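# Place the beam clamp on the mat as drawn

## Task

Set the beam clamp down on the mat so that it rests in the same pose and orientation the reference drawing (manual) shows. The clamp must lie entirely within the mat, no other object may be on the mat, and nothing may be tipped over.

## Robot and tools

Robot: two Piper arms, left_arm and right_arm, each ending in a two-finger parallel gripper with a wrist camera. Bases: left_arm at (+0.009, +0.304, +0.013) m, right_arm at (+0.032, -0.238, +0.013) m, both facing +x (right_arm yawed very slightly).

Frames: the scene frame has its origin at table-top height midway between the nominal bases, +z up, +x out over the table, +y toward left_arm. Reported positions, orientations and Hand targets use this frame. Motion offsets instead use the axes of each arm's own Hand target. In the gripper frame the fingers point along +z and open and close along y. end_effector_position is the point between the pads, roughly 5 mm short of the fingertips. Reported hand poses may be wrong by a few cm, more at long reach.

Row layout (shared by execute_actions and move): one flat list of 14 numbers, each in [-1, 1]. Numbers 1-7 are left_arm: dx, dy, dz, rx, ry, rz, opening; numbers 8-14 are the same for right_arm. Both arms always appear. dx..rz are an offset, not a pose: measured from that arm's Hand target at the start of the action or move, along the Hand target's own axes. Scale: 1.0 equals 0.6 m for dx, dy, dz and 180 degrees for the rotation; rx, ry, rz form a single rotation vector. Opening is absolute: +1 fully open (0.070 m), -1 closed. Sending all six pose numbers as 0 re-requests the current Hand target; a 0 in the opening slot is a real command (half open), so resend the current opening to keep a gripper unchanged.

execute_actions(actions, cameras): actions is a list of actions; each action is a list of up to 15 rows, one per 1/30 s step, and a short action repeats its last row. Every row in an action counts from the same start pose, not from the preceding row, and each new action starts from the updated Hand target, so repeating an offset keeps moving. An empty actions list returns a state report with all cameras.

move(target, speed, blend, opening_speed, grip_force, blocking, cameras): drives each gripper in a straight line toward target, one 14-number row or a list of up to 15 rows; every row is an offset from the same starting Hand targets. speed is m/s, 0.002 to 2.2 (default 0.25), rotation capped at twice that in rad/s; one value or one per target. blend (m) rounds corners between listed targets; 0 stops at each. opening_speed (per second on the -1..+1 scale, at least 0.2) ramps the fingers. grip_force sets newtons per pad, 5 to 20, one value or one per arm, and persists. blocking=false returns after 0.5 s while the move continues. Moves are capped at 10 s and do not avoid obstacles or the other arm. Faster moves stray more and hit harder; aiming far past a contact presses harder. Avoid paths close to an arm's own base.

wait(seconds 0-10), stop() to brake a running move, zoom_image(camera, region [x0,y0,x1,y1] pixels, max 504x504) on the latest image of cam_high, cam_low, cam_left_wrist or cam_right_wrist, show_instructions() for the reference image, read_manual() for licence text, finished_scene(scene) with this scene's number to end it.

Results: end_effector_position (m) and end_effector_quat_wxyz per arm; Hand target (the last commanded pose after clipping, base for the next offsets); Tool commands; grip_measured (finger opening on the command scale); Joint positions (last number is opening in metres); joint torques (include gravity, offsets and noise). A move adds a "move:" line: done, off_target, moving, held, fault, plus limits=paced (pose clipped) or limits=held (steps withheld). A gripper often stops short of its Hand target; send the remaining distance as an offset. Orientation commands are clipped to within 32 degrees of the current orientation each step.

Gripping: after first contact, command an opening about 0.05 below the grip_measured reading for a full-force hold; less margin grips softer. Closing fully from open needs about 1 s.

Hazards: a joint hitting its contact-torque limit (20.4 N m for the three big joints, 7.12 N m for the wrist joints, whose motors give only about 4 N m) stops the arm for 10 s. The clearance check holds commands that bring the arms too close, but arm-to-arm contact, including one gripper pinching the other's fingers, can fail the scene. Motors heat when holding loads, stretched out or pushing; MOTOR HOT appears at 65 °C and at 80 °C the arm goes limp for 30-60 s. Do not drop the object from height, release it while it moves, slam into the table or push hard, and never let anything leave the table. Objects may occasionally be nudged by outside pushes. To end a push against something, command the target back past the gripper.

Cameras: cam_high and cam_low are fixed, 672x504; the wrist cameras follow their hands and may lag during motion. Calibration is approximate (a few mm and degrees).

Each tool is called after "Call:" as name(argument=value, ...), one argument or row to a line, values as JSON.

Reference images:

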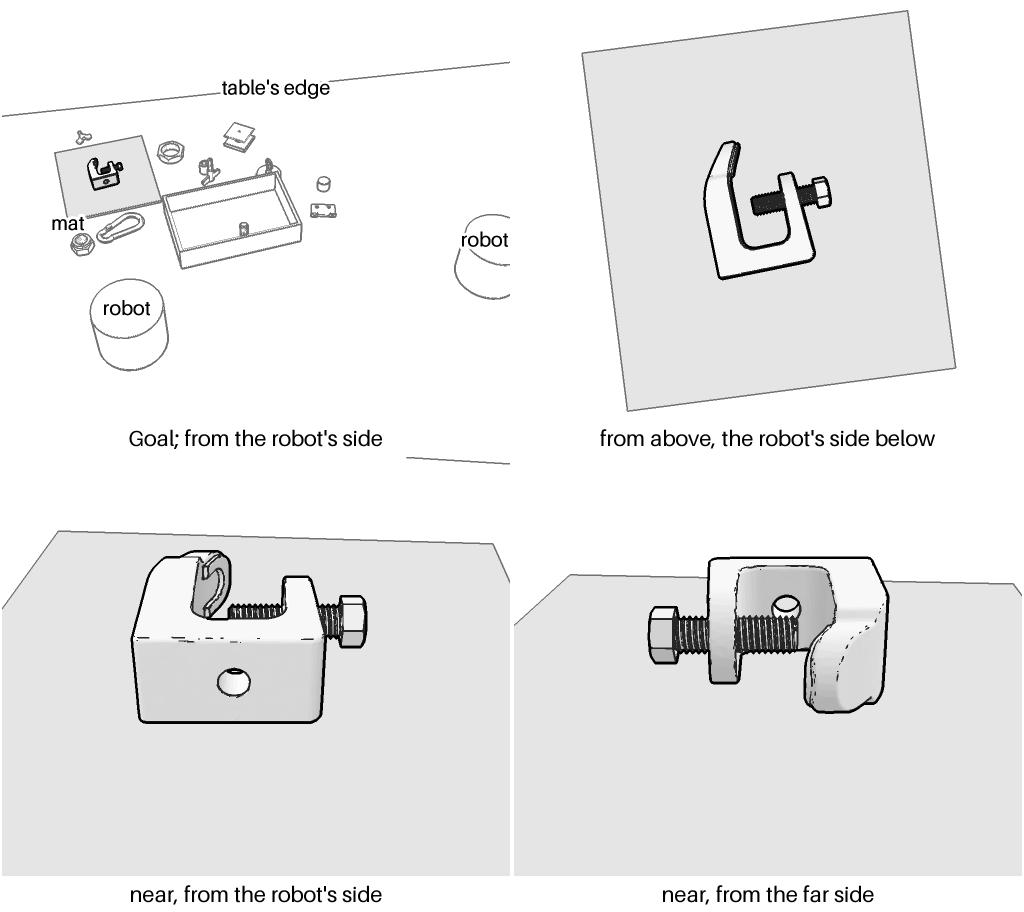

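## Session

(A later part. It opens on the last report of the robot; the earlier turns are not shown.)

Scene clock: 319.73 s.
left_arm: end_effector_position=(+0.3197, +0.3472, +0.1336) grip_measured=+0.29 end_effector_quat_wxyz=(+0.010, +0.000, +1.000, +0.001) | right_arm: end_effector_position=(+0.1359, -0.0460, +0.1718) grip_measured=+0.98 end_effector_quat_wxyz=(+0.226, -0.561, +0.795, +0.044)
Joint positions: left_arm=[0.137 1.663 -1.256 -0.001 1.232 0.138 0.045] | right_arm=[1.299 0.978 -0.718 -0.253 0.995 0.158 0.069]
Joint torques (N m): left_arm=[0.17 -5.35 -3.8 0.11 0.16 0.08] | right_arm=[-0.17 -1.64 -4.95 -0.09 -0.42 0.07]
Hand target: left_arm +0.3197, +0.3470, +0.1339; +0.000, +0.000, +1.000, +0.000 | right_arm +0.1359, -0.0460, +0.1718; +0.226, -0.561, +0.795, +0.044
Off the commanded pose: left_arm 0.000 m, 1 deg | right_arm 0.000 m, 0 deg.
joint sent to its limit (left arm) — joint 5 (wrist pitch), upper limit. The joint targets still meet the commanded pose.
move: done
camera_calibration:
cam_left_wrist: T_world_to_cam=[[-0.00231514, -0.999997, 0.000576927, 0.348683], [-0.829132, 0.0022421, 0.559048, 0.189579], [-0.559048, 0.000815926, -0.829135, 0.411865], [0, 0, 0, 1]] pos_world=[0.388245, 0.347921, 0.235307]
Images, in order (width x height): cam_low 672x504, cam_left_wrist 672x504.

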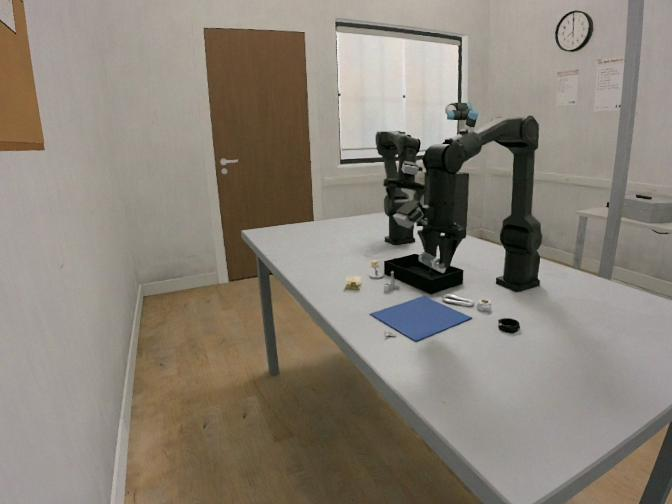

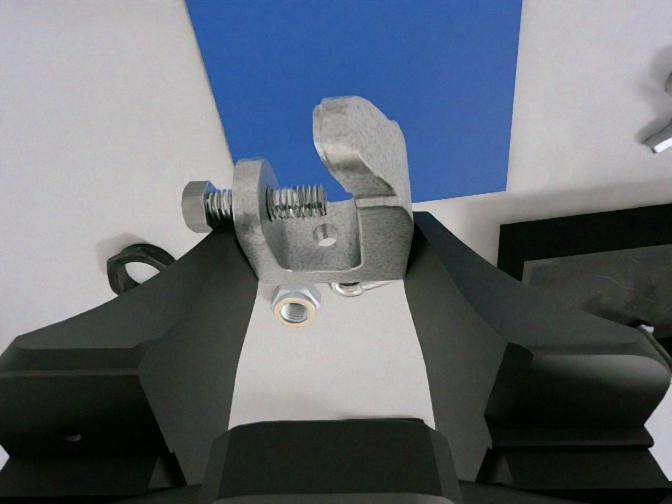

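Call:
move(
  target=[
    [-0.084,0,0.09,0,-0.361,0,0.05,0,0,0,0,0,0,1],
    [-0.084,0,0.1965,0,-0.361,0,0.05,0,0,0,0,0,0,1],
  ],
  cameras=["cam_left_wrist","cam_low"],
  speed=[0.25,0.06],
)

Call:
zoom_image(
  camera="cam_low",
  region=[390, 260, 480, 345],
)

Scene clock: 349.73 s.
left_arm: end_effector_position=(+0.3702, +0.3469, +0.0159) grip_measured=+0.29 end_effector_quat_wxyz=(+0.530, +0.000, +0.848, -0.001) | right_arm: end_effector_position=(+0.1359, -0.0460, +0.1718) grip_measured=+0.98 end_effector_quat_wxyz=(+0.226, -0.561, +0.795, +0.044)
Joint positions: left_arm=[0.261 2.072 -0.318 0.254 -1.209 0.024 0.045] | right_arm=[1.299 0.978 -0.718 -0.253 0.995 0.158 0.069]
Joint torques (N m): left_arm=[-0.15 -5.01 -1.4 0.05 -0.96 0.1] | right_arm=[-0.12 -1.86 -5 -0.1 -0.42 0.1]
Hand target: left_arm +0.3702, +0.3469, +0.0160; +0.537, +0.000, +0.843, +0.000 | right_arm +0.1359, -0.0460, +0.1718; +0.226, -0.561, +0.795, +0.044
Off the commanded pose: left_arm 0.000 m, 1 deg | right_arm 0.000 m, 0 deg.
joint read past its limit (left arm) — joint 5 (wrist pitch), lower limit.
joint sent to its limit (left arm) — joint 5 (wrist pitch), lower limit. The joint targets still meet the commanded pose.
move: done
camera_calibration:
cam_left_wrist: T_world_to_cam=[[-0.00454017, -0.999989, 0.00113586, 0.349489], [-0.875336, 0.00342502, -0.483503, 0.330621], [0.483494, -0.00318945, -0.875342, -0.0413025], [0, 0, 0, 1]] pos_world=[0.310961, 0.348221, 0.123306]
Images, in order (width x height): cam_low 672x504, cam_left_wrist 672x504.

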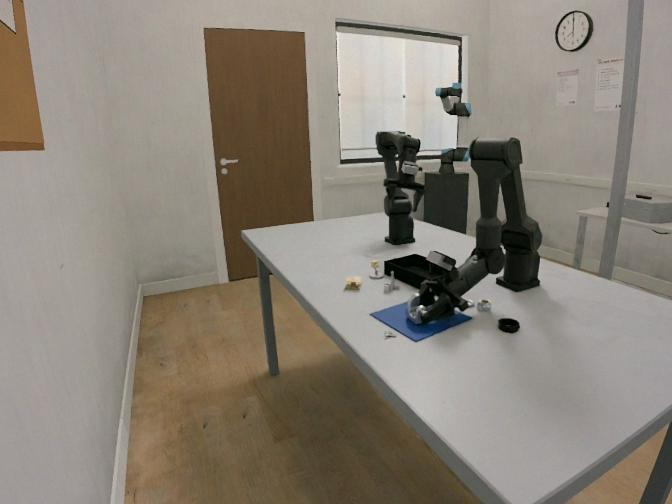

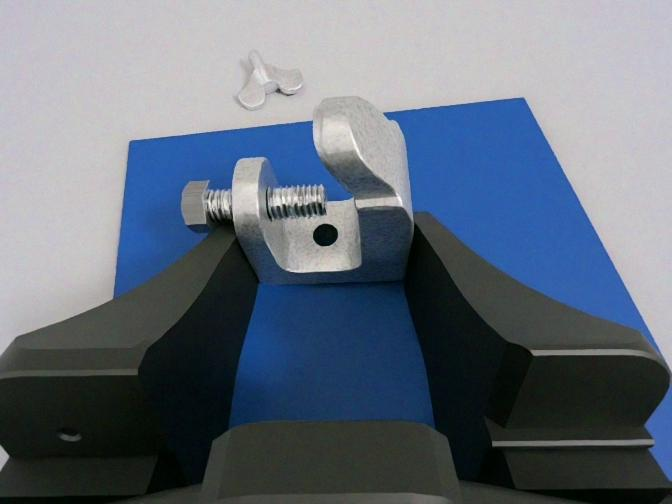

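Scaled by 5.600.

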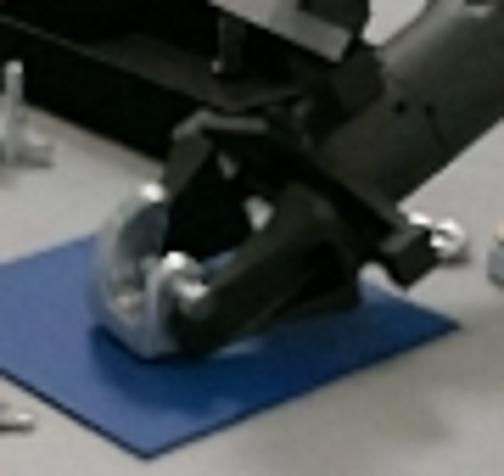

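Call:
move(
  target=[
    [0.003,0,0.0014,0,0,0,0.05,0,0,0,0,0,0,1],
    [0.003,0,0.0014,0,0,0,0.35,0,0,0,0,0,0,1],
    [0.027,0,-0.052,0,0,0,0.35,0,0,0,0,0,0,1],
  ],
  cameras=["cam_left_wrist","cam_low"],
  opening_speed=0.4,
  speed=0.04,
)

Call:
zoom_image(
  camera="cam_low",
  region=[390, 260, 480, 345],
)

Scene clock: 357.70 s.
left_arm: end_effector_position=(+0.3347, +0.3468, +0.0147) grip_measured=+0.35 end_effector_quat_wxyz=(+0.506, +0.003, +0.862, -0.005) | right_arm: end_effector_position=(+0.1359, -0.0460, +0.1718) grip_measured=+0.98 end_effector_quat_wxyz=(+0.226, -0.561, +0.795, +0.044)
Joint positions: left_arm=[0.33 2.016 -0.203 0.321 -1.208 0.049 0.047] | right_arm=[1.299 0.978 -0.718 -0.253 0.995 0.158 0.069]
Joint torques (N m): left_arm=[0.07 -3.89 -1.09 0.16 -0.7 0.05] | right_arm=[-0.06 -2 -5.04 -0.05 -0.39 0.03]
Hand target: left_arm +0.3350, +0.3469, +0.0145; +0.537, +0.000, +0.843, +0.000 | right_arm +0.1359, -0.0460, +0.1718; +0.226, -0.561, +0.795, +0.044
Off the commanded pose: left_arm 0.000 m, 4 deg | right_arm 0.000 m, 0 deg.
joint sent to its limit (left arm) — joint 5 (wrist pitch), lower limit. The joint targets are off in orientation, not in position.
move: off_target (left_arm)
camera_calibration:
cam_left_wrist: T_world_to_cam=[[-0.0134884, -0.999897, 0.00495052, 0.35206], [-0.900609, 0.00999776, -0.434515, 0.304403], [0.434421, -0.0103194, -0.900651, -0.00591395], [0, 0, 0, 1]] pos_world=[0.281466, 0.34892, 0.125198]
Images, in order (width x height): cam_low 672x504, cam_left_wrist 672x504.

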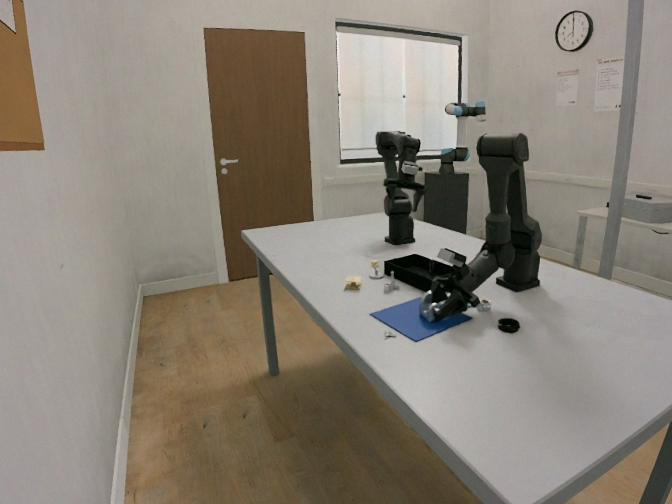

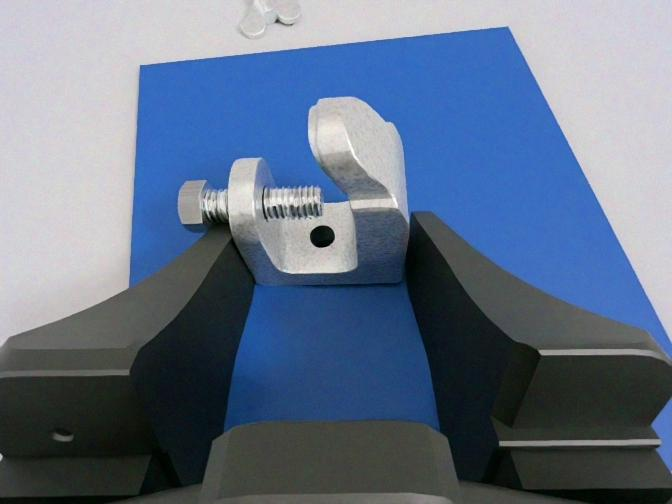

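Scaled by 5.600.

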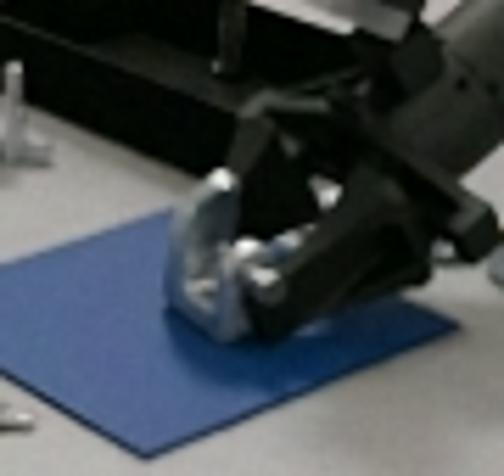

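Call:
move(
  target=[
    [-0.037,0,0.075,0,-0.039,0,0.33,0,0,0,0,0,0,1],
    [-0.002,0,0,0,-0.039,0,0.33,0,0,0,0,0,0,1],
  ],
  cameras=["cam_left_wrist","cam_low"],
  speed=0.05,
)

Call:
zoom_image(
  camera="cam_low",
  region=[390, 260, 480, 345],
)

Scene clock: 374.40 s.
left_arm: end_effector_position=(+0.3356, +0.3467, +0.0160) grip_measured=+0.33 end_effector_quat_wxyz=(+0.510, +0.009, +0.860, -0.014) | right_arm: end_effector_position=(+0.1359, -0.0460, +0.1718) grip_measured=+0.98 end_effector_quat_wxyz=(+0.226, -0.561, +0.795, +0.044)
Joint positions: left_arm=[0.361 2.017 -0.21 0.374 -1.208 0.046 0.047] | right_arm=[1.299 0.978 -0.718 -0.253 0.995 0.158 0.069]
Joint torques (N m): left_arm=[0.5 -3.76 -1.42 0.21 -0.88 0.12] | right_arm=[-0.2 -1.76 -4.85 -0.09 -0.43 0.09]
Hand target: left_arm +0.3355, +0.3469, +0.0156; +0.588, +0.000, +0.809, +0.000 | right_arm +0.1359, -0.0460, +0.1718; +0.226, -0.561, +0.795, +0.044
Off the commanded pose: left_arm 0.000 m, 11 deg | right_arm 0.000 m, 0 deg.
joint sent to its limit (left arm) — joint 5 (wrist pitch), lower limit. The joint targets are off in orientation, not in position.
move: off_target (left_arm)
camera_calibration:
cam_left_wrist: T_world_to_cam=[[-0.0335295, -0.999353, 0.0130119, 0.358388], [-0.896734, 0.0243328, -0.441901, 0.299603], [0.441298, -0.0264849, -0.89697, -0.00183043], [0, 0, 0, 1]] pos_world=[0.281489, 0.350817, 0.12609]
Images, in order (width x height): cam_low 672x504, cam_left_wrist 672x504.

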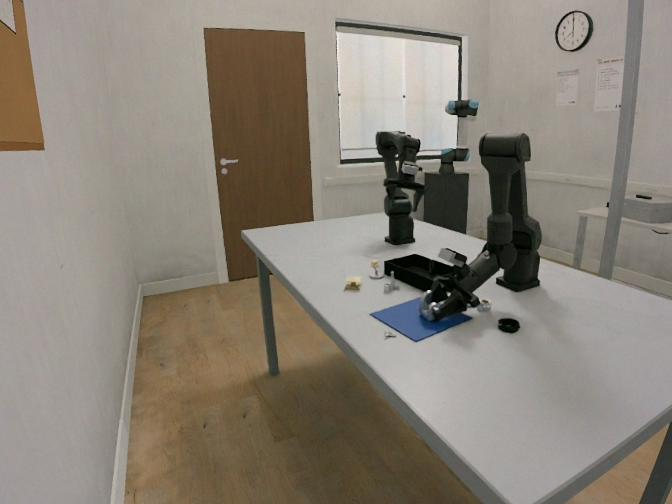

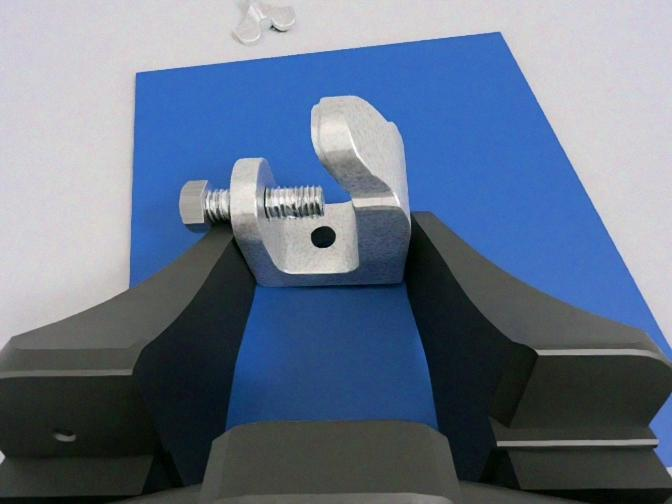

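Scaled by 5.600.

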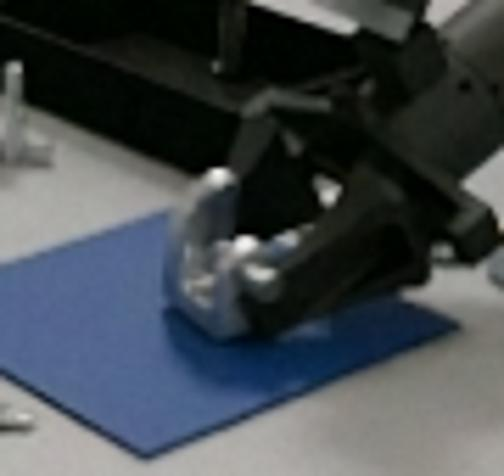

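Call:
move(
  target=[0,0,0,0,0,0,0.5,0,0,0,0,0,0,1],
  cameras=["cam_left_wrist"],
)

Call:
zoom_image(
  camera="cam_left_wrist",
  region=[150, 70, 470, 310],
)

Scene clock: 394.40 s.
left_arm: end_effector_position=(+0.3358, +0.3468, +0.0162) grip_measured=+0.50 end_effector_quat_wxyz=(+0.510, +0.009, +0.860, -0.014) | right_arm: end_effector_position=(+0.1359, -0.0460, +0.1718) grip_measured=+0.98 end_effector_quat_wxyz=(+0.226, -0.561, +0.795, +0.044)
Joint positions: left_arm=[0.361 2.017 -0.211 0.374 -1.208 0.046 0.053] | right_arm=[1.299 0.978 -0.718 -0.253 0.995 0.158 0.069]
Joint torques (N m): left_arm=[0.13 -3.34 -1 0.13 -0.93 -0.11] | right_arm=[-0.21 -1.75 -4.76 -0.04 -0.44 0.08]
Hand target: left_arm +0.3355, +0.3469, +0.0156; +0.588, +0.000, +0.809, +0.000 | right_arm +0.1359, -0.0460, +0.1718; +0.226, -0.561, +0.795, +0.044
Off the commanded pose: left_arm 0.001 m, 11 deg | right_arm 0.000 m, 0 deg.
joint sent to its limit (left arm) — joint 5 (wrist pitch), lower limit. The joint targets are off in orientation, not in position.
move: off_target (left_arm)
camera_calibration:
cam_left_wrist: T_world_to_cam=[[-0.0335, -0.999358, 0.0126706, 0.35853], [-0.896397, 0.0244372, -0.442579, 0.299779], [0.441985, -0.0261843, -0.89664, -0.00216659], [0, 0, 0, 1]] pos_world=[0.281689, 0.350917, 0.12619]
Images, in order (width x height): cam_left_wrist 672x504.

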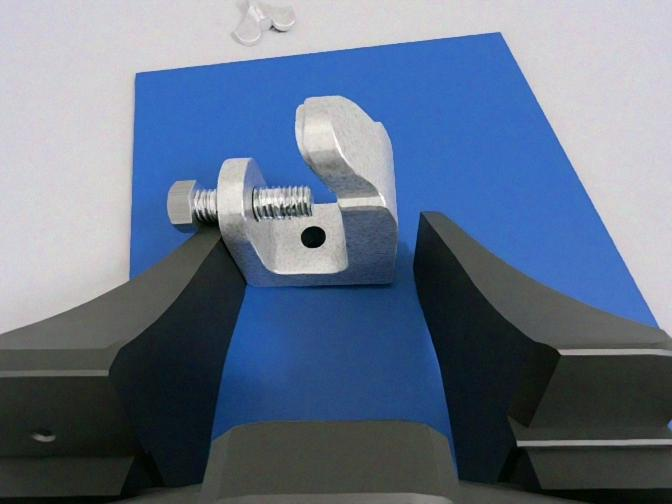

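Scaled by 1.575.

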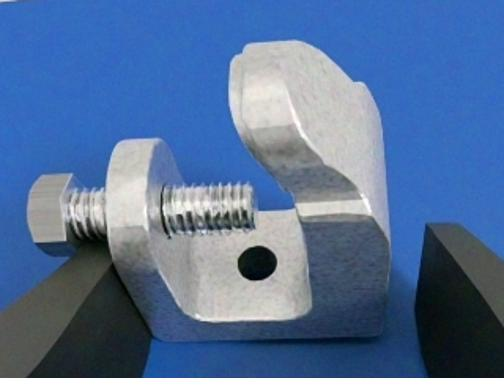

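Call:
move(
  target=[
    [-0.031,0,0.095,0,0,0,0.5,0,0,0,0,0,0,1],
    [-0.031,0,0.095,0,0,0,0.42,0,0,0,0,0,0,1],
    [-0.013,0,0.04,0,0,0,0.42,0,0,0,0,0,0,1],
  ],
  cameras=["cam_left_wrist","cam_low"],
  speed=0.05,
)

Call:
zoom_image(
  camera="cam_low",
  region=[380, 260, 480, 345],
)

Scene clock: 409.50 s.
left_arm: end_effector_position=(+0.3606, +0.3468, +0.0158) grip_measured=+0.42 end_effector_quat_wxyz=(+0.524, +0.006, +0.851, -0.009) | right_arm: end_effector_position=(+0.1359, -0.0460, +0.1718) grip_measured=+0.98 end_effector_quat_wxyz=(+0.226, -0.561, +0.795, +0.044)
Joint positions: left_arm=[0.298 2.057 -0.29 0.307 -1.208 0.027 0.05] | right_arm=[1.299 0.978 -0.718 -0.253 0.995 0.158 0.069]
Joint torques (N m): left_arm=[0.47 -4.49 -1.3 0.16 -0.95 0.08] | right_arm=[-0.15 -1.76 -4.92 -0.1 -0.4 0.07]
Hand target: left_arm +0.3608, +0.3469, +0.0156; +0.588, +0.000, +0.809, +0.000 | right_arm +0.1359, -0.0460, +0.1718; +0.226, -0.561, +0.795, +0.044
Off the commanded pose: left_arm 0.000 m, 9 deg | right_arm 0.000 m, 0 deg.
joint sent to its limit (left arm) — joint 5 (wrist pitch), lower limit. The joint targets are off in orientation, not in position.
move: off_target (left_arm); target 2's new opening was sent with left_arm's hand 0.001 m and 6 deg from that target
camera_calibration:
cam_left_wrist: T_world_to_cam=[[-0.0219989, -0.999727, 0.00789025, 0.355406], [-0.881331, 0.0156665, -0.47224, 0.319925], [0.471987, -0.0173427, -0.881435, -0.0275456], [0, 0, 0, 1]] pos_world=[0.302779, 0.349819, 0.123997]
Images, in order (width x height): cam_low 672x504, cam_left_wrist 672x504.

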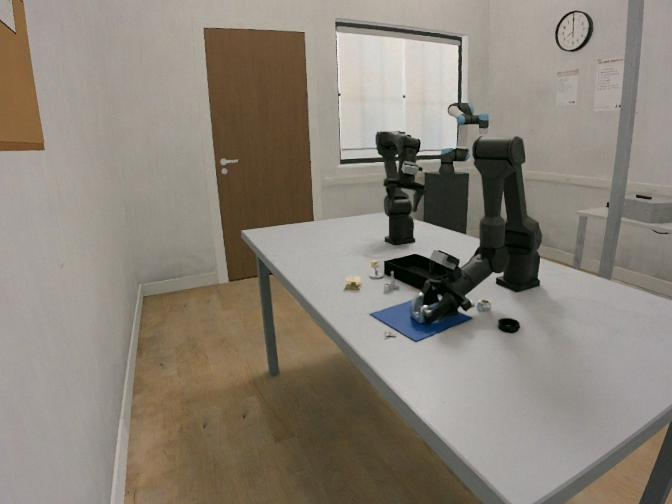

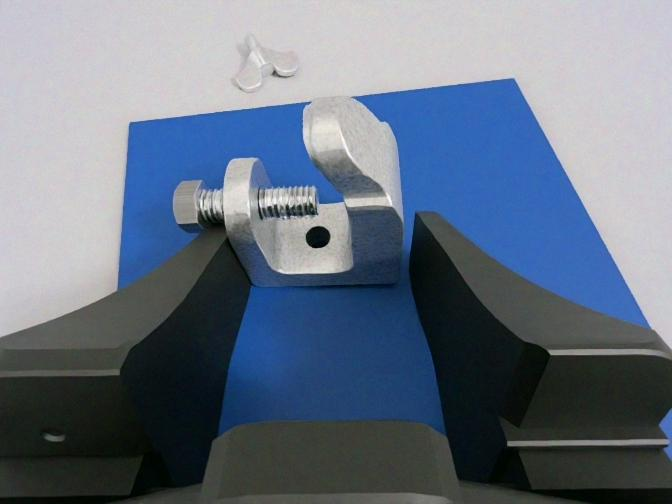

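Scaled by 5.040.

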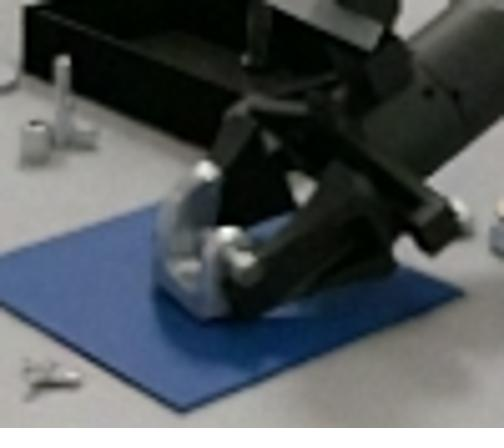

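Call:
move(
  target=[
    [0,0,0,0,0,0,0.05,0,0,0,0,0,0,1],
    [-0.166,0,-0.054,0,0,0,0.05,0,0,0,0,0,0,1],
    [-0.053,0.3135,-0.404,-0.1487,0.4838,-0.3422,0.05,0,0,0,0,0,0,1],
    [0.091,0.3135,-0.357,-0.1487,0.4838,-0.3422,0.05,0,0,0,0,0,0,1],
  ],
  cameras=["cam_left_wrist","cam_high","cam_low"],
  opening_speed=0.5,
  speed=[0.1,0.15,0.4,0.1],
)

Scene clock: 444.47 s.
left_arm: end_effector_position=(+0.1398, +0.5347, +0.0288) grip_measured=+0.29 end_effector_quat_wxyz=(-0.161, -0.491, +0.851, -0.093) | right_arm: end_effector_position=(+0.1359, -0.0460, +0.1718) grip_measured=+0.98 end_effector_quat_wxyz=(+0.226, -0.561, +0.795, +0.044)
Joint positions: left_arm=[1.053 1.958 -1.157 0.002 1.232 0.006 0.045] | right_arm=[1.299 0.978 -0.718 -0.253 0.995 0.158 0.069]
Joint torques (N m): left_arm=[-0.18 -5.96 -3.29 -0.06 0.39 -0.12] | right_arm=[-0.23 -1.94 -5.03 -0.07 -0.46 0.05]
Hand target: left_arm +0.1402, +0.5350, +0.0296; -0.187, -0.488, +0.845, -0.109 | right_arm +0.1359, -0.0460, +0.1718; +0.226, -0.561, +0.795, +0.044
Off the commanded pose: left_arm 0.001 m, 4 deg | right_arm 0.000 m, 0 deg.
joint sent to its limit (left arm) — joint 5 (wrist pitch), upper limit. The joint targets are off in orientation, not in position.
move: off_target (left_arm)
camera_calibration:
cam_left_wrist: T_world_to_cam=[[0.865336, -0.501176, 0.00398272, 0.147718], [-0.279096, -0.47526, 0.834406, 0.269207], [-0.416292, -0.723153, -0.551136, 0.58343], [0, 0, 0, 1]] pos_world=[0.190186, 0.623885, 0.0963326]
Images, in order (width x height): cam_high 672x504, cam_low 672x504, cam_left_wrist 672x504.

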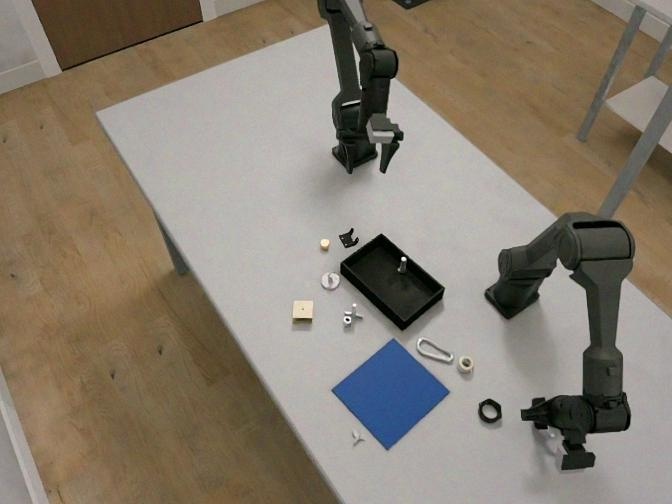

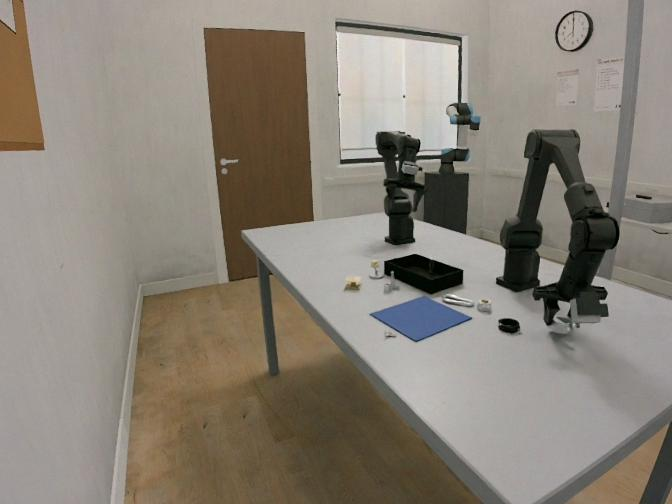

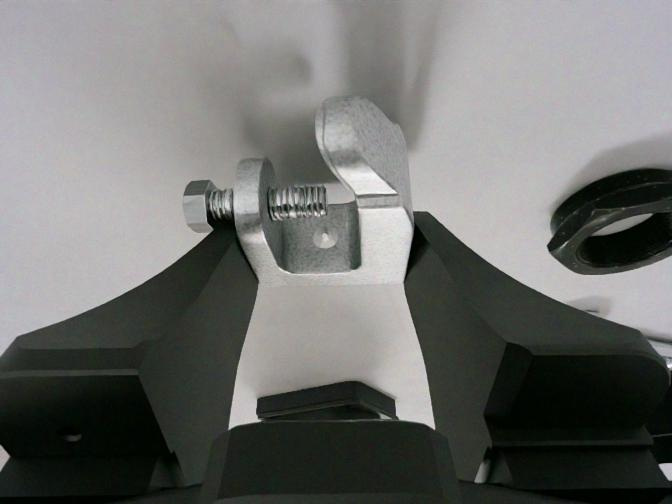

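Call:
move(
  target=[
    [-0.0074,0,0.0159,0,0,0,0.05,0,0,0,0,0,0,1],
    [-0.0074,0,0.0159,0,0,0,0.4,0,0,0,0,0,0,1],
    [-0.0013,0,0.007,0,0,0,0.36,0,0,0,0,0,0,1],
  ],
  cameras=["cam_left_wrist"],
  opening_speed=0.5,
  speed=0.04,
)

Scene clock: 452.87 s.
left_arm: end_effector_position=(+0.1395, +0.5337, +0.0251) grip_measured=+0.37 end_effector_quat_wxyz=(-0.167, -0.490, +0.850, -0.097) | right_arm: end_effector_position=(+0.1359, -0.0460, +0.1718) grip_measured=+0.98 end_effector_quat_wxyz=(+0.226, -0.561, +0.795, +0.044)
Joint positions: left_arm=[1.052 1.972 -1.158 0.002 1.232 0.006 0.048] | right_arm=[1.299 0.978 -0.718 -0.253 0.995 0.158 0.069]
Joint torques (N m): left_arm=[0.25 -5.18 -2.7 0.04 0.53 0.1] | right_arm=[-0.25 -1.68 -4.97 -0.08 -0.41 0.05]
Hand target: left_arm +0.1397, +0.5341, +0.0255; -0.187, -0.488, +0.845, -0.109 | right_arm +0.1359, -0.0460, +0.1718; +0.226, -0.561, +0.795, +0.044
Off the commanded pose: left_arm 0.001 m, 3 deg | right_arm 0.000 m, 0 deg.
joint sent to its limit (left arm) — joint 5 (wrist pitch), upper limit. The joint targets are off in orientation, not in position.
move: off_target (left_arm); target 3's new opening was sent with left_arm's hand 0.001 m and 3 deg from that target
camera_calibration:
cam_left_wrist: T_world_to_cam=[[0.864889, -0.501947, 0.00401532, 0.147977], [-0.274113, -0.465584, 0.841483, 0.265663], [-0.42051, -0.72889, -0.540268, 0.583929], [0, 0, 0, 1]] pos_world=[0.190386, 0.623585, 0.0913337]
Images, in order (width x height): cam_left_wrist 672x504.

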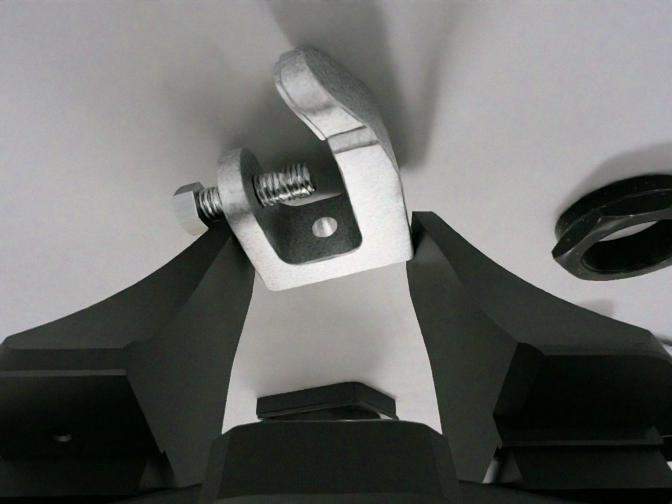

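Call:
move(
  target=[0.01,0,-0.035,0,0,0,0.36,0,0,0,0,0,0,1],
  cameras=["cam_left_wrist"],
  speed=0.05,
)

Scene clock: 459.57 s.
left_arm: end_effector_position=(+0.1415, +0.5371, +0.0471) grip_measured=+0.37 end_effector_quat_wxyz=(-0.135, -0.494, +0.856, -0.078) | right_arm: end_effector_position=(+0.1359, -0.0460, +0.1718) grip_measured=+0.98 end_effector_quat_wxyz=(+0.226, -0.561, +0.795, +0.044)
Joint positions: left_arm=[1.052 1.883 -1.144 0.002 1.232 0.006 0.048] | right_arm=[1.299 0.978 -0.718 -0.253 0.995 0.158 0.069]
Joint torques (N m): left_arm=[-0.26 -4.67 -2.8 -0.01 0.41 0.14] | right_arm=[-0.03 -1.8 -4.99 -0.03 -0.44 0.05]
Hand target: left_arm +0.1414, +0.5371, +0.0471; -0.187, -0.488, +0.845, -0.109 | right_arm +0.1359, -0.0460, +0.1718; +0.226, -0.561, +0.795, +0.044
Off the commanded pose: left_arm 0.000 m, 7 deg | right_arm 0.000 m, 0 deg.
joint sent to its limit (left arm) — joint 5 (wrist pitch), upper limit. The joint targets are off in orientation, not in position.
move: off_target (left_arm)
camera_calibration:
cam_left_wrist: T_world_to_cam=[[0.86474, -0.502209, 0.00344041, 0.148122], [-0.304757, -0.519283, 0.798417, 0.284454], [-0.399185, -0.691471, -0.602096, 0.578896], [0, 0, 0, 1]] pos_world=[0.189689, 0.62239, 0.120928]
Images, in order (width x height): cam_left_wrist 672x504.

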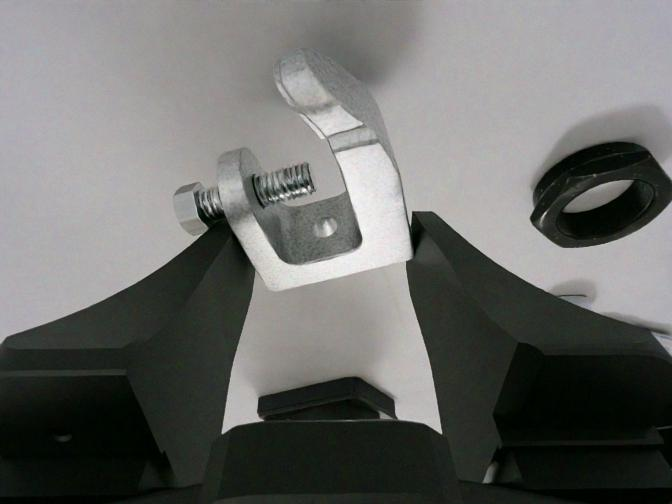

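Call:
move(
  target=[
    [-0.0075,0,0.035,0,0,0,0.36,0,0,0,0,0,0,1],
    [-0.0075,0,0.037,0,0,0,0.55,0,0,0,0,0,0,1],
    [-0.0075,0,-0.033,0,0,0,0.55,0,0,0,0,0,0,1],
  ],
  cameras=["cam_left_wrist"],
  speed=0.05,
)

Scene clock: 468.97 s.
left_arm: end_effector_position=(+0.1475, +0.5477, +0.0630) grip_measured=+0.55 end_effector_quat_wxyz=(-0.105, -0.496, +0.860, -0.061) | right_arm: end_effector_position=(+0.1359, -0.0460, +0.1718) grip_measured=+0.98 end_effector_quat_wxyz=(+0.226, -0.561, +0.795, +0.044)
Joint positions: left_arm=[1.052 1.839 -1.17 0.002 1.232 0.006 0.054] | right_arm=[1.299 0.978 -0.718 -0.253 0.995 0.158 0.069]
Joint torques (N m): left_arm=[-0.04 -4.33 -2.79 -0.04 0.21 -0.06] | right_arm=[-0.05 -1.96 -4.89 -0.08 -0.44 0.07]
Hand target: left_arm +0.1476, +0.5479, +0.0631; -0.187, -0.488, +0.845, -0.109 | right_arm +0.1359, -0.0460, +0.1718; +0.226, -0.561, +0.795, +0.044
Off the commanded pose: left_arm 0.000 m, 11 deg | right_arm 0.000 m, 0 deg.
joint sent to its limit (left arm) — joint 5 (wrist pitch), upper limit. The joint targets are off in orientation, not in position.
move: off_target (left_arm); target 2's new opening was sent with left_arm's hand 0.000 m and 3 deg from that target
camera_calibration:
cam_left_wrist: T_world_to_cam=[[0.864695, -0.50229, 0.00289411, 0.148256], [-0.331289, -0.565966, 0.754938, 0.311343], [-0.377559, -0.653749, -0.65579, 0.577771], [0, 0, 0, 1]] pos_world=[0.193091, 0.628394, 0.143423]
Images, in order (width x height): cam_left_wrist 672x504.

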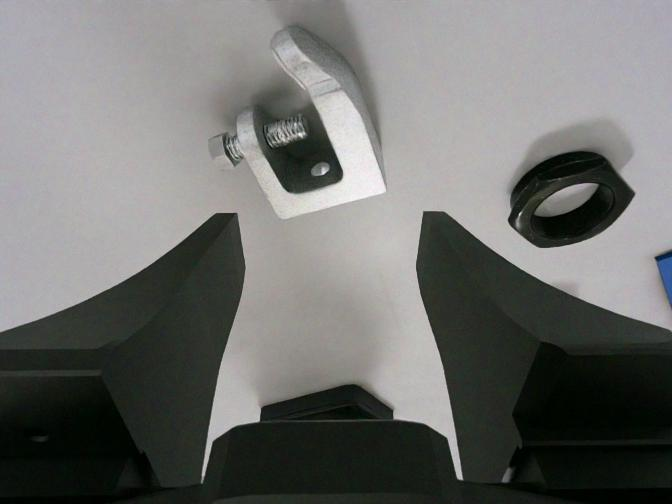

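Call:
move(
  target=[-0.001,0.0315,-0.019,0.0335,-0.0387,-0.0853,0.95,0,0,0,0,0,0,1],
  cameras=["cam_left_wrist"],
)

Scene clock: 493.77 s.
left_arm: end_effector_position=(+0.1335, +0.5617, +0.0727) grip_measured=+0.95 end_effector_quat_wxyz=(-0.077, -0.618, +0.779, -0.072) | right_arm: end_effector_position=(+0.1359, -0.0460, +0.1718) grip_measured=+0.98 end_effector_quat_wxyz=(+0.226, -0.561, +0.795, +0.044)
Joint positions: left_arm=[1.162 1.813 -1.181 -0.057 1.232 -0.153 0.068] | right_arm=[1.299 0.978 -0.718 -0.253 0.995 0.158 0.069]
Joint torques (N m): left_arm=[-0.32 -4.95 -3.51 -0.02 0.08 0.16] | right_arm=[-0.08 -1.84 -4.82 -0.08 -0.44 0.08]
Hand target: left_arm +0.1339, +0.5620, +0.0732; -0.123, -0.611, +0.776, -0.097 | right_arm +0.1359, -0.0460, +0.1718; +0.226, -0.561, +0.795, +0.044
Off the commanded pose: left_arm 0.001 m, 6 deg | right_arm 0.000 m, 0 deg.
joint sent to its limit (left arm) — joint 5 (wrist pitch), upper limit. The joint targets are off in orientation, not in position.
move: off_target (left_arm)
camera_calibration:
cam_left_wrist: T_world_to_cam=[[0.973253, -0.228868, 0.0199647, -0.0019901], [-0.169794, -0.658049, 0.733582, 0.339036], [-0.154756, -0.71735, -0.679308, 0.595712], [0, 0, 0, 1]] pos_world=[0.151693, 0.649981, 0.156001]
Images, in order (width x height): cam_left_wrist 672x504.

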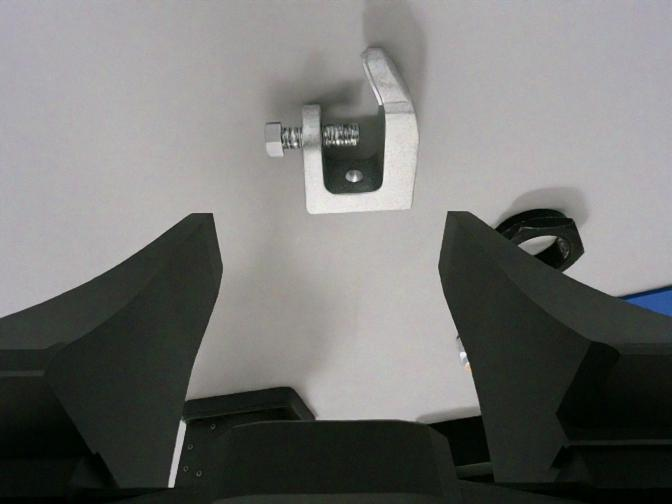

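Call:
move(
  target=[
    [-0.0305,0,0.0938,0,0,0,0.95,0,0,0,0,0,0,1],
    [-0.0305,0,0.0938,0,0,0,0.4,0,0,0,0,0,0,1],
  ],
  cameras=["cam_left_wrist"],
  opening_speed=0.5,
  speed=0.08,
  grip_force=8,
)

Scene clock: 503.53 s.
left_arm: end_effector_position=(+0.1339, +0.5619, +0.0138) grip_measured=+0.64 end_effector_quat_wxyz=(-0.123, -0.612, +0.776, -0.097) | right_arm: end_effector_position=(+0.1359, -0.0460, +0.1718) grip_measured=+0.98 end_effector_quat_wxyz=(+0.226, -0.561, +0.795, +0.044)
Joint positions: left_arm=[1.161 2.001 -1.18 -0.059 1.148 -0.141 0.057] | right_arm=[1.299 0.978 -0.718 -0.253 0.995 0.158 0.069]
Joint torques (N m): left_arm=[0.51 -5.65 -3.23 0.15 0.3 0.05] | right_arm=[-0.15 -1.83 -5.08 -0.1 -0.44 0.08]
Hand target: left_arm +0.1339, +0.5619, +0.0140; -0.123, -0.611, +0.776, -0.097 | right_arm +0.1359, -0.0460, +0.1718; +0.226, -0.561, +0.795, +0.044
Off the commanded pose: left_arm 0.000 m, 0 deg | right_arm 0.000 m, 0 deg.
grip_force (N): 8, 8
move: done
camera_calibration:
cam_left_wrist: T_world_to_cam=[[0.971992, -0.23499, 0.00346089, 0.00279517], [-0.143726, -0.582717, 0.799865, 0.335724], [-0.185943, -0.77796, -0.60017, 0.592951], [0, 0, 0, 1]] pos_world=[0.155791, 0.657581, 0.087328]
Images, in order (width x height): cam_left_wrist 672x504.

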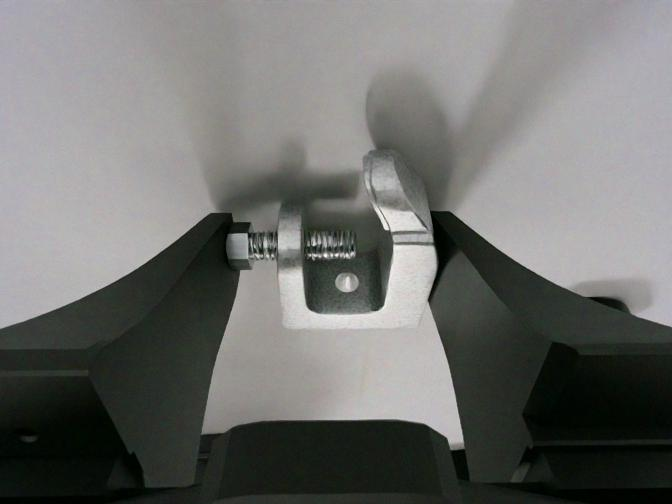

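Call:
move(
  target=[0.04,0,-0.16,0,-0.28,0,0.4,0,0,0,0,0,0,1],
  cameras=["cam_left_wrist"],
  speed=0.15,
  grip_force=5,
)

Scene clock: 516.77 s.
left_arm: end_effector_position=(+0.1353, +0.5688, +0.1129) grip_measured=+0.64 end_effector_quat_wxyz=(+0.220, -0.595, +0.754, +0.173) | right_arm: end_effector_position=(+0.1359, -0.0460, +0.1718) grip_measured=+0.98 end_effector_quat_wxyz=(+0.226, -0.561, +0.795, +0.044)
Joint positions: left_arm=[0.986 1.279 -0.621 0.396 0.493 -0.651 0.057] | right_arm=[1.299 0.978 -0.718 -0.253 0.995 0.158 0.069]
Joint torques (N m): left_arm=[-0.12 -2.24 -4.43 0.11 -0.38 0.1] | right_arm=[-0.14 -1.84 -5.15 -0.08 -0.44 0.06]
Hand target: left_arm +0.1354, +0.5687, +0.1127; +0.219, -0.595, +0.754, +0.172 | right_arm +0.1359, -0.0460, +0.1718; +0.226, -0.561, +0.795, +0.044
Off the commanded pose: left_arm 0.000 m, 0 deg | right_arm 0.000 m, 0 deg.
grip_force (N): 5, 5
move: done
camera_calibration:
cam_left_wrist: T_world_to_cam=[[0.971732, -0.236083, 0.00141706, 0.00353382], [-0.235894, -0.970676, 0.0462909, 0.578808], [-0.00955298, -0.0453166, -0.998927, 0.26247], [0, 0, 0, 1]] pos_world=[0.135611, 0.574563, 0.23539]
Images, in order (width x height): cam_left_wrist 672x504.

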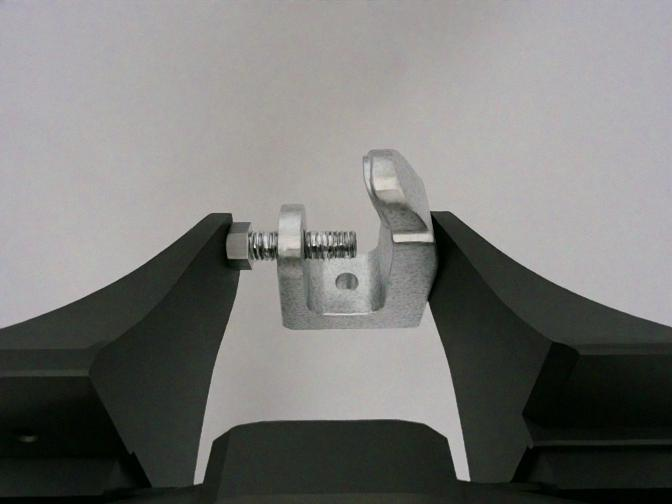

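Call:
move(
  target=[
    [0.228,-0.4745,-0.138,0.3416,-0.1859,0.2654,0.4,0,0,0,0,0,0,1],
    [0.282,-0.4745,-0.053,0.3416,-0.1859,0.2654,0.4,0,0,0,0,0,0,1],
  ],
  cameras=["cam_left_wrist","cam_low"],
  speed=[0.35,0.1],
  grip_force=8,
)

Call:
zoom_image(
  camera="cam_low",
  region=[380, 240, 500, 345],
)

Scene clock: 535.40 s.
left_arm: end_effector_position=(+0.3749, +0.3472, +0.0490) grip_measured=+0.64 end_effector_quat_wxyz=(+0.564, +0.001, +0.826, -0.002) | right_arm: end_effector_position=(+0.1359, -0.0460, +0.1718) grip_measured=+0.98 end_effector_quat_wxyz=(+0.226, -0.561, +0.795, +0.044)
Joint positions: left_arm=[0.268 1.971 -0.303 0.271 -1.208 0.001 0.057] | right_arm=[1.299 0.978 -0.718 -0.253 0.995 0.158 0.069]
Joint torques (N m): left_arm=[-0.23 -4.76 -1.97 0.18 -1.03 0.05] | right_arm=[-0.11 -1.74 -4.98 -0.08 -0.44 0.05]
Hand target: left_arm +0.3750, +0.3467, +0.0491; +0.588, +0.000, +0.809, +0.000 | right_arm +0.1359, -0.0460, +0.1718; +0.226, -0.561, +0.795, +0.044
Off the commanded pose: left_arm 0.000 m, 3 deg | right_arm 0.000 m, 0 deg.
joint sent to its limit (left arm) — joint 5 (wrist pitch), lower limit. The joint targets are off in orientation, not in position.
grip_force (N): 8, 8
move: off_target (left_arm)
camera_calibration:
cam_left_wrist: T_world_to_cam=[[-0.00622912, -0.999981, 0.000301142, 0.350281], [-0.833054, 0.00502271, -0.553169, 0.337701], [0.553156, -0.00369662, -0.833069, -0.0426003], [0, 0, 0, 1]] pos_world=[0.30707, 0.348421, 0.151211]
Images, in order (width x height): cam_low 672x504, cam_left_wrist 672x504.

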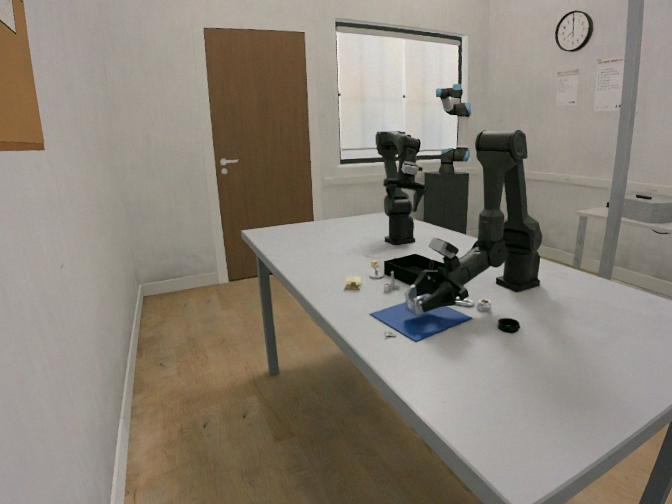

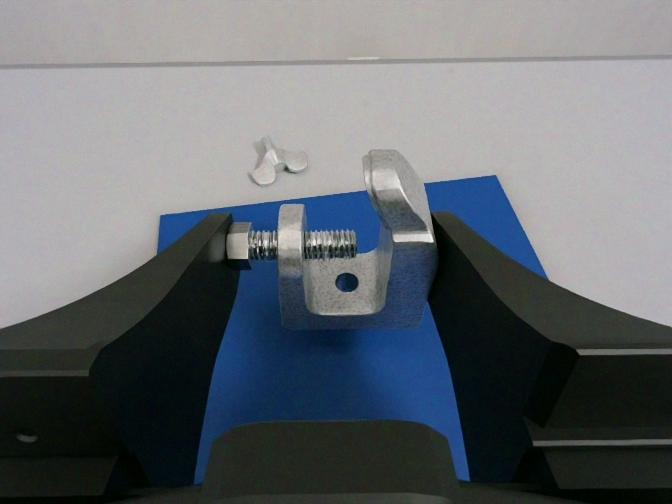

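Scaled by 4.200.

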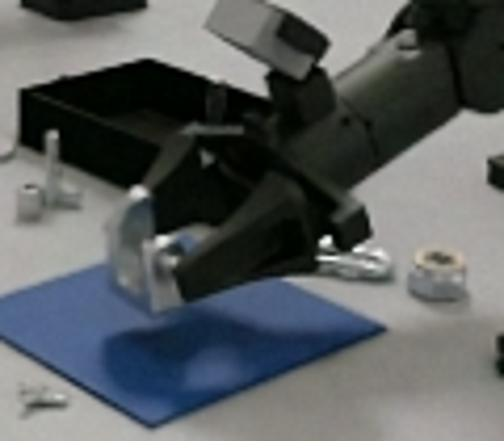

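Call:
move(
  target=[0.022,0,0.0072,0,0,0,0.4,0,0,0,0,0,0,1],
  cameras=[],
  speed=0.05,
)

Call:
move(
  target=[0.005,0,0.0016,0,0,0,0.4,0,0,0,0,0,0,1],
  cameras=["cam_low"],
  speed=0.03,
)

Call:
zoom_image(
  camera="cam_low",
  region=[390, 260, 480, 345],
)

Scene clock: 540.87 s.
left_arm: end_effector_position=(+0.3751, +0.3465, +0.0353) grip_measured=+0.64 end_effector_quat_wxyz=(+0.551, +0.003, +0.834, -0.004) | right_arm: end_effector_position=(+0.1359, -0.0460, +0.1718) grip_measured=+0.98 end_effector_quat_wxyz=(+0.226, -0.561, +0.795, +0.044)
Joint positions: left_arm=[0.267 2.017 -0.316 0.273 -1.208 0.009 0.057] | right_arm=[1.299 0.978 -0.718 -0.253 0.995 0.158 0.069]
Joint torques (N m): left_arm=[0.59 -4.79 -1.51 0.16 -0.88 0.13] | right_arm=[-0.37 -1.77 -4.89 -0.04 -0.41 0.04]
Hand target: left_arm +0.3750, +0.3467, +0.0353; +0.588, +0.000, +0.809, +0.000 | right_arm +0.1359, -0.0460, +0.1718; +0.226, -0.561, +0.795, +0.044
Off the commanded pose: left_arm 0.000 m, 5 deg | right_arm 0.000 m, 0 deg.
joint sent to its limit (left arm) — joint 5 (wrist pitch), lower limit. The joint targets are off in orientation, not in position.
grip_force (N): 8, 8
move: off_target (left_arm)
No camera images: "cameras" was empty.

Scene clock: 542.57 s.
left_arm: end_effector_position=(+0.3753, +0.3467, +0.0326) grip_measured=+0.64 end_effector_quat_wxyz=(+0.549, +0.003, +0.836, -0.004) | right_arm: end_effector_position=(+0.1359, -0.0460, +0.1718) grip_measured=+0.98 end_effector_quat_wxyz=(+0.226, -0.561, +0.795, +0.044)
Joint positions: left_arm=[0.268 2.026 -0.32 0.274 -1.208 0.011 0.057] | right_arm=[1.299 0.978 -0.718 -0.253 0.995 0.158 0.069]
Joint torques (N m): left_arm=[0.29 -4.07 -1.63 0.17 -0.93 0.13] | right_arm=[-0.25 -1.74 -4.81 -0.07 -0.44 0.07]
Hand target: left_arm +0.3750, +0.3467, +0.0321; +0.588, +0.000, +0.809, +0.000 | right_arm +0.1359, -0.0460, +0.1718; +0.226, -0.561, +0.795, +0.044
Off the commanded pose: left_arm 0.001 m, 5 deg | right_arm 0.000 m, 0 deg.
joint sent to its limit (left arm) — joint 5 (wrist pitch), lower limit. The joint targets are off in orientation, not in position.
grip_force (N): 8, 8
move: off_target (left_arm)
Images, in order (width x height): cam_low 672x504.

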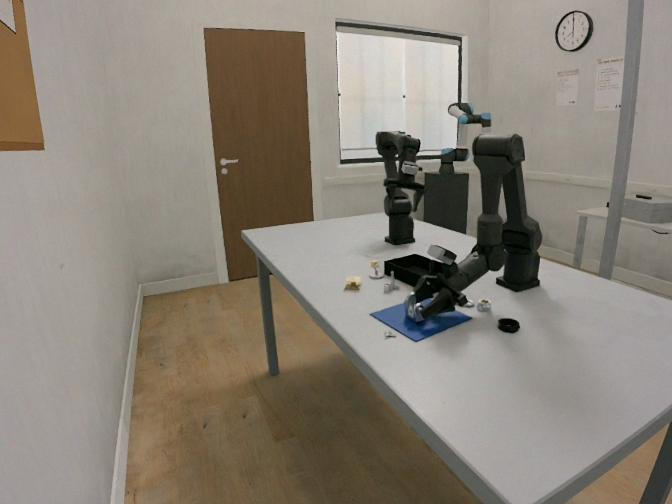

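Scaled by 5.600.

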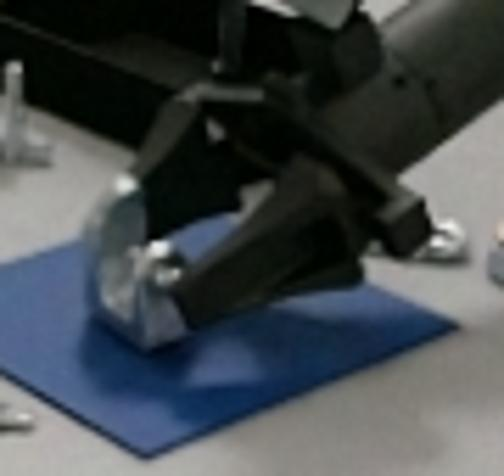

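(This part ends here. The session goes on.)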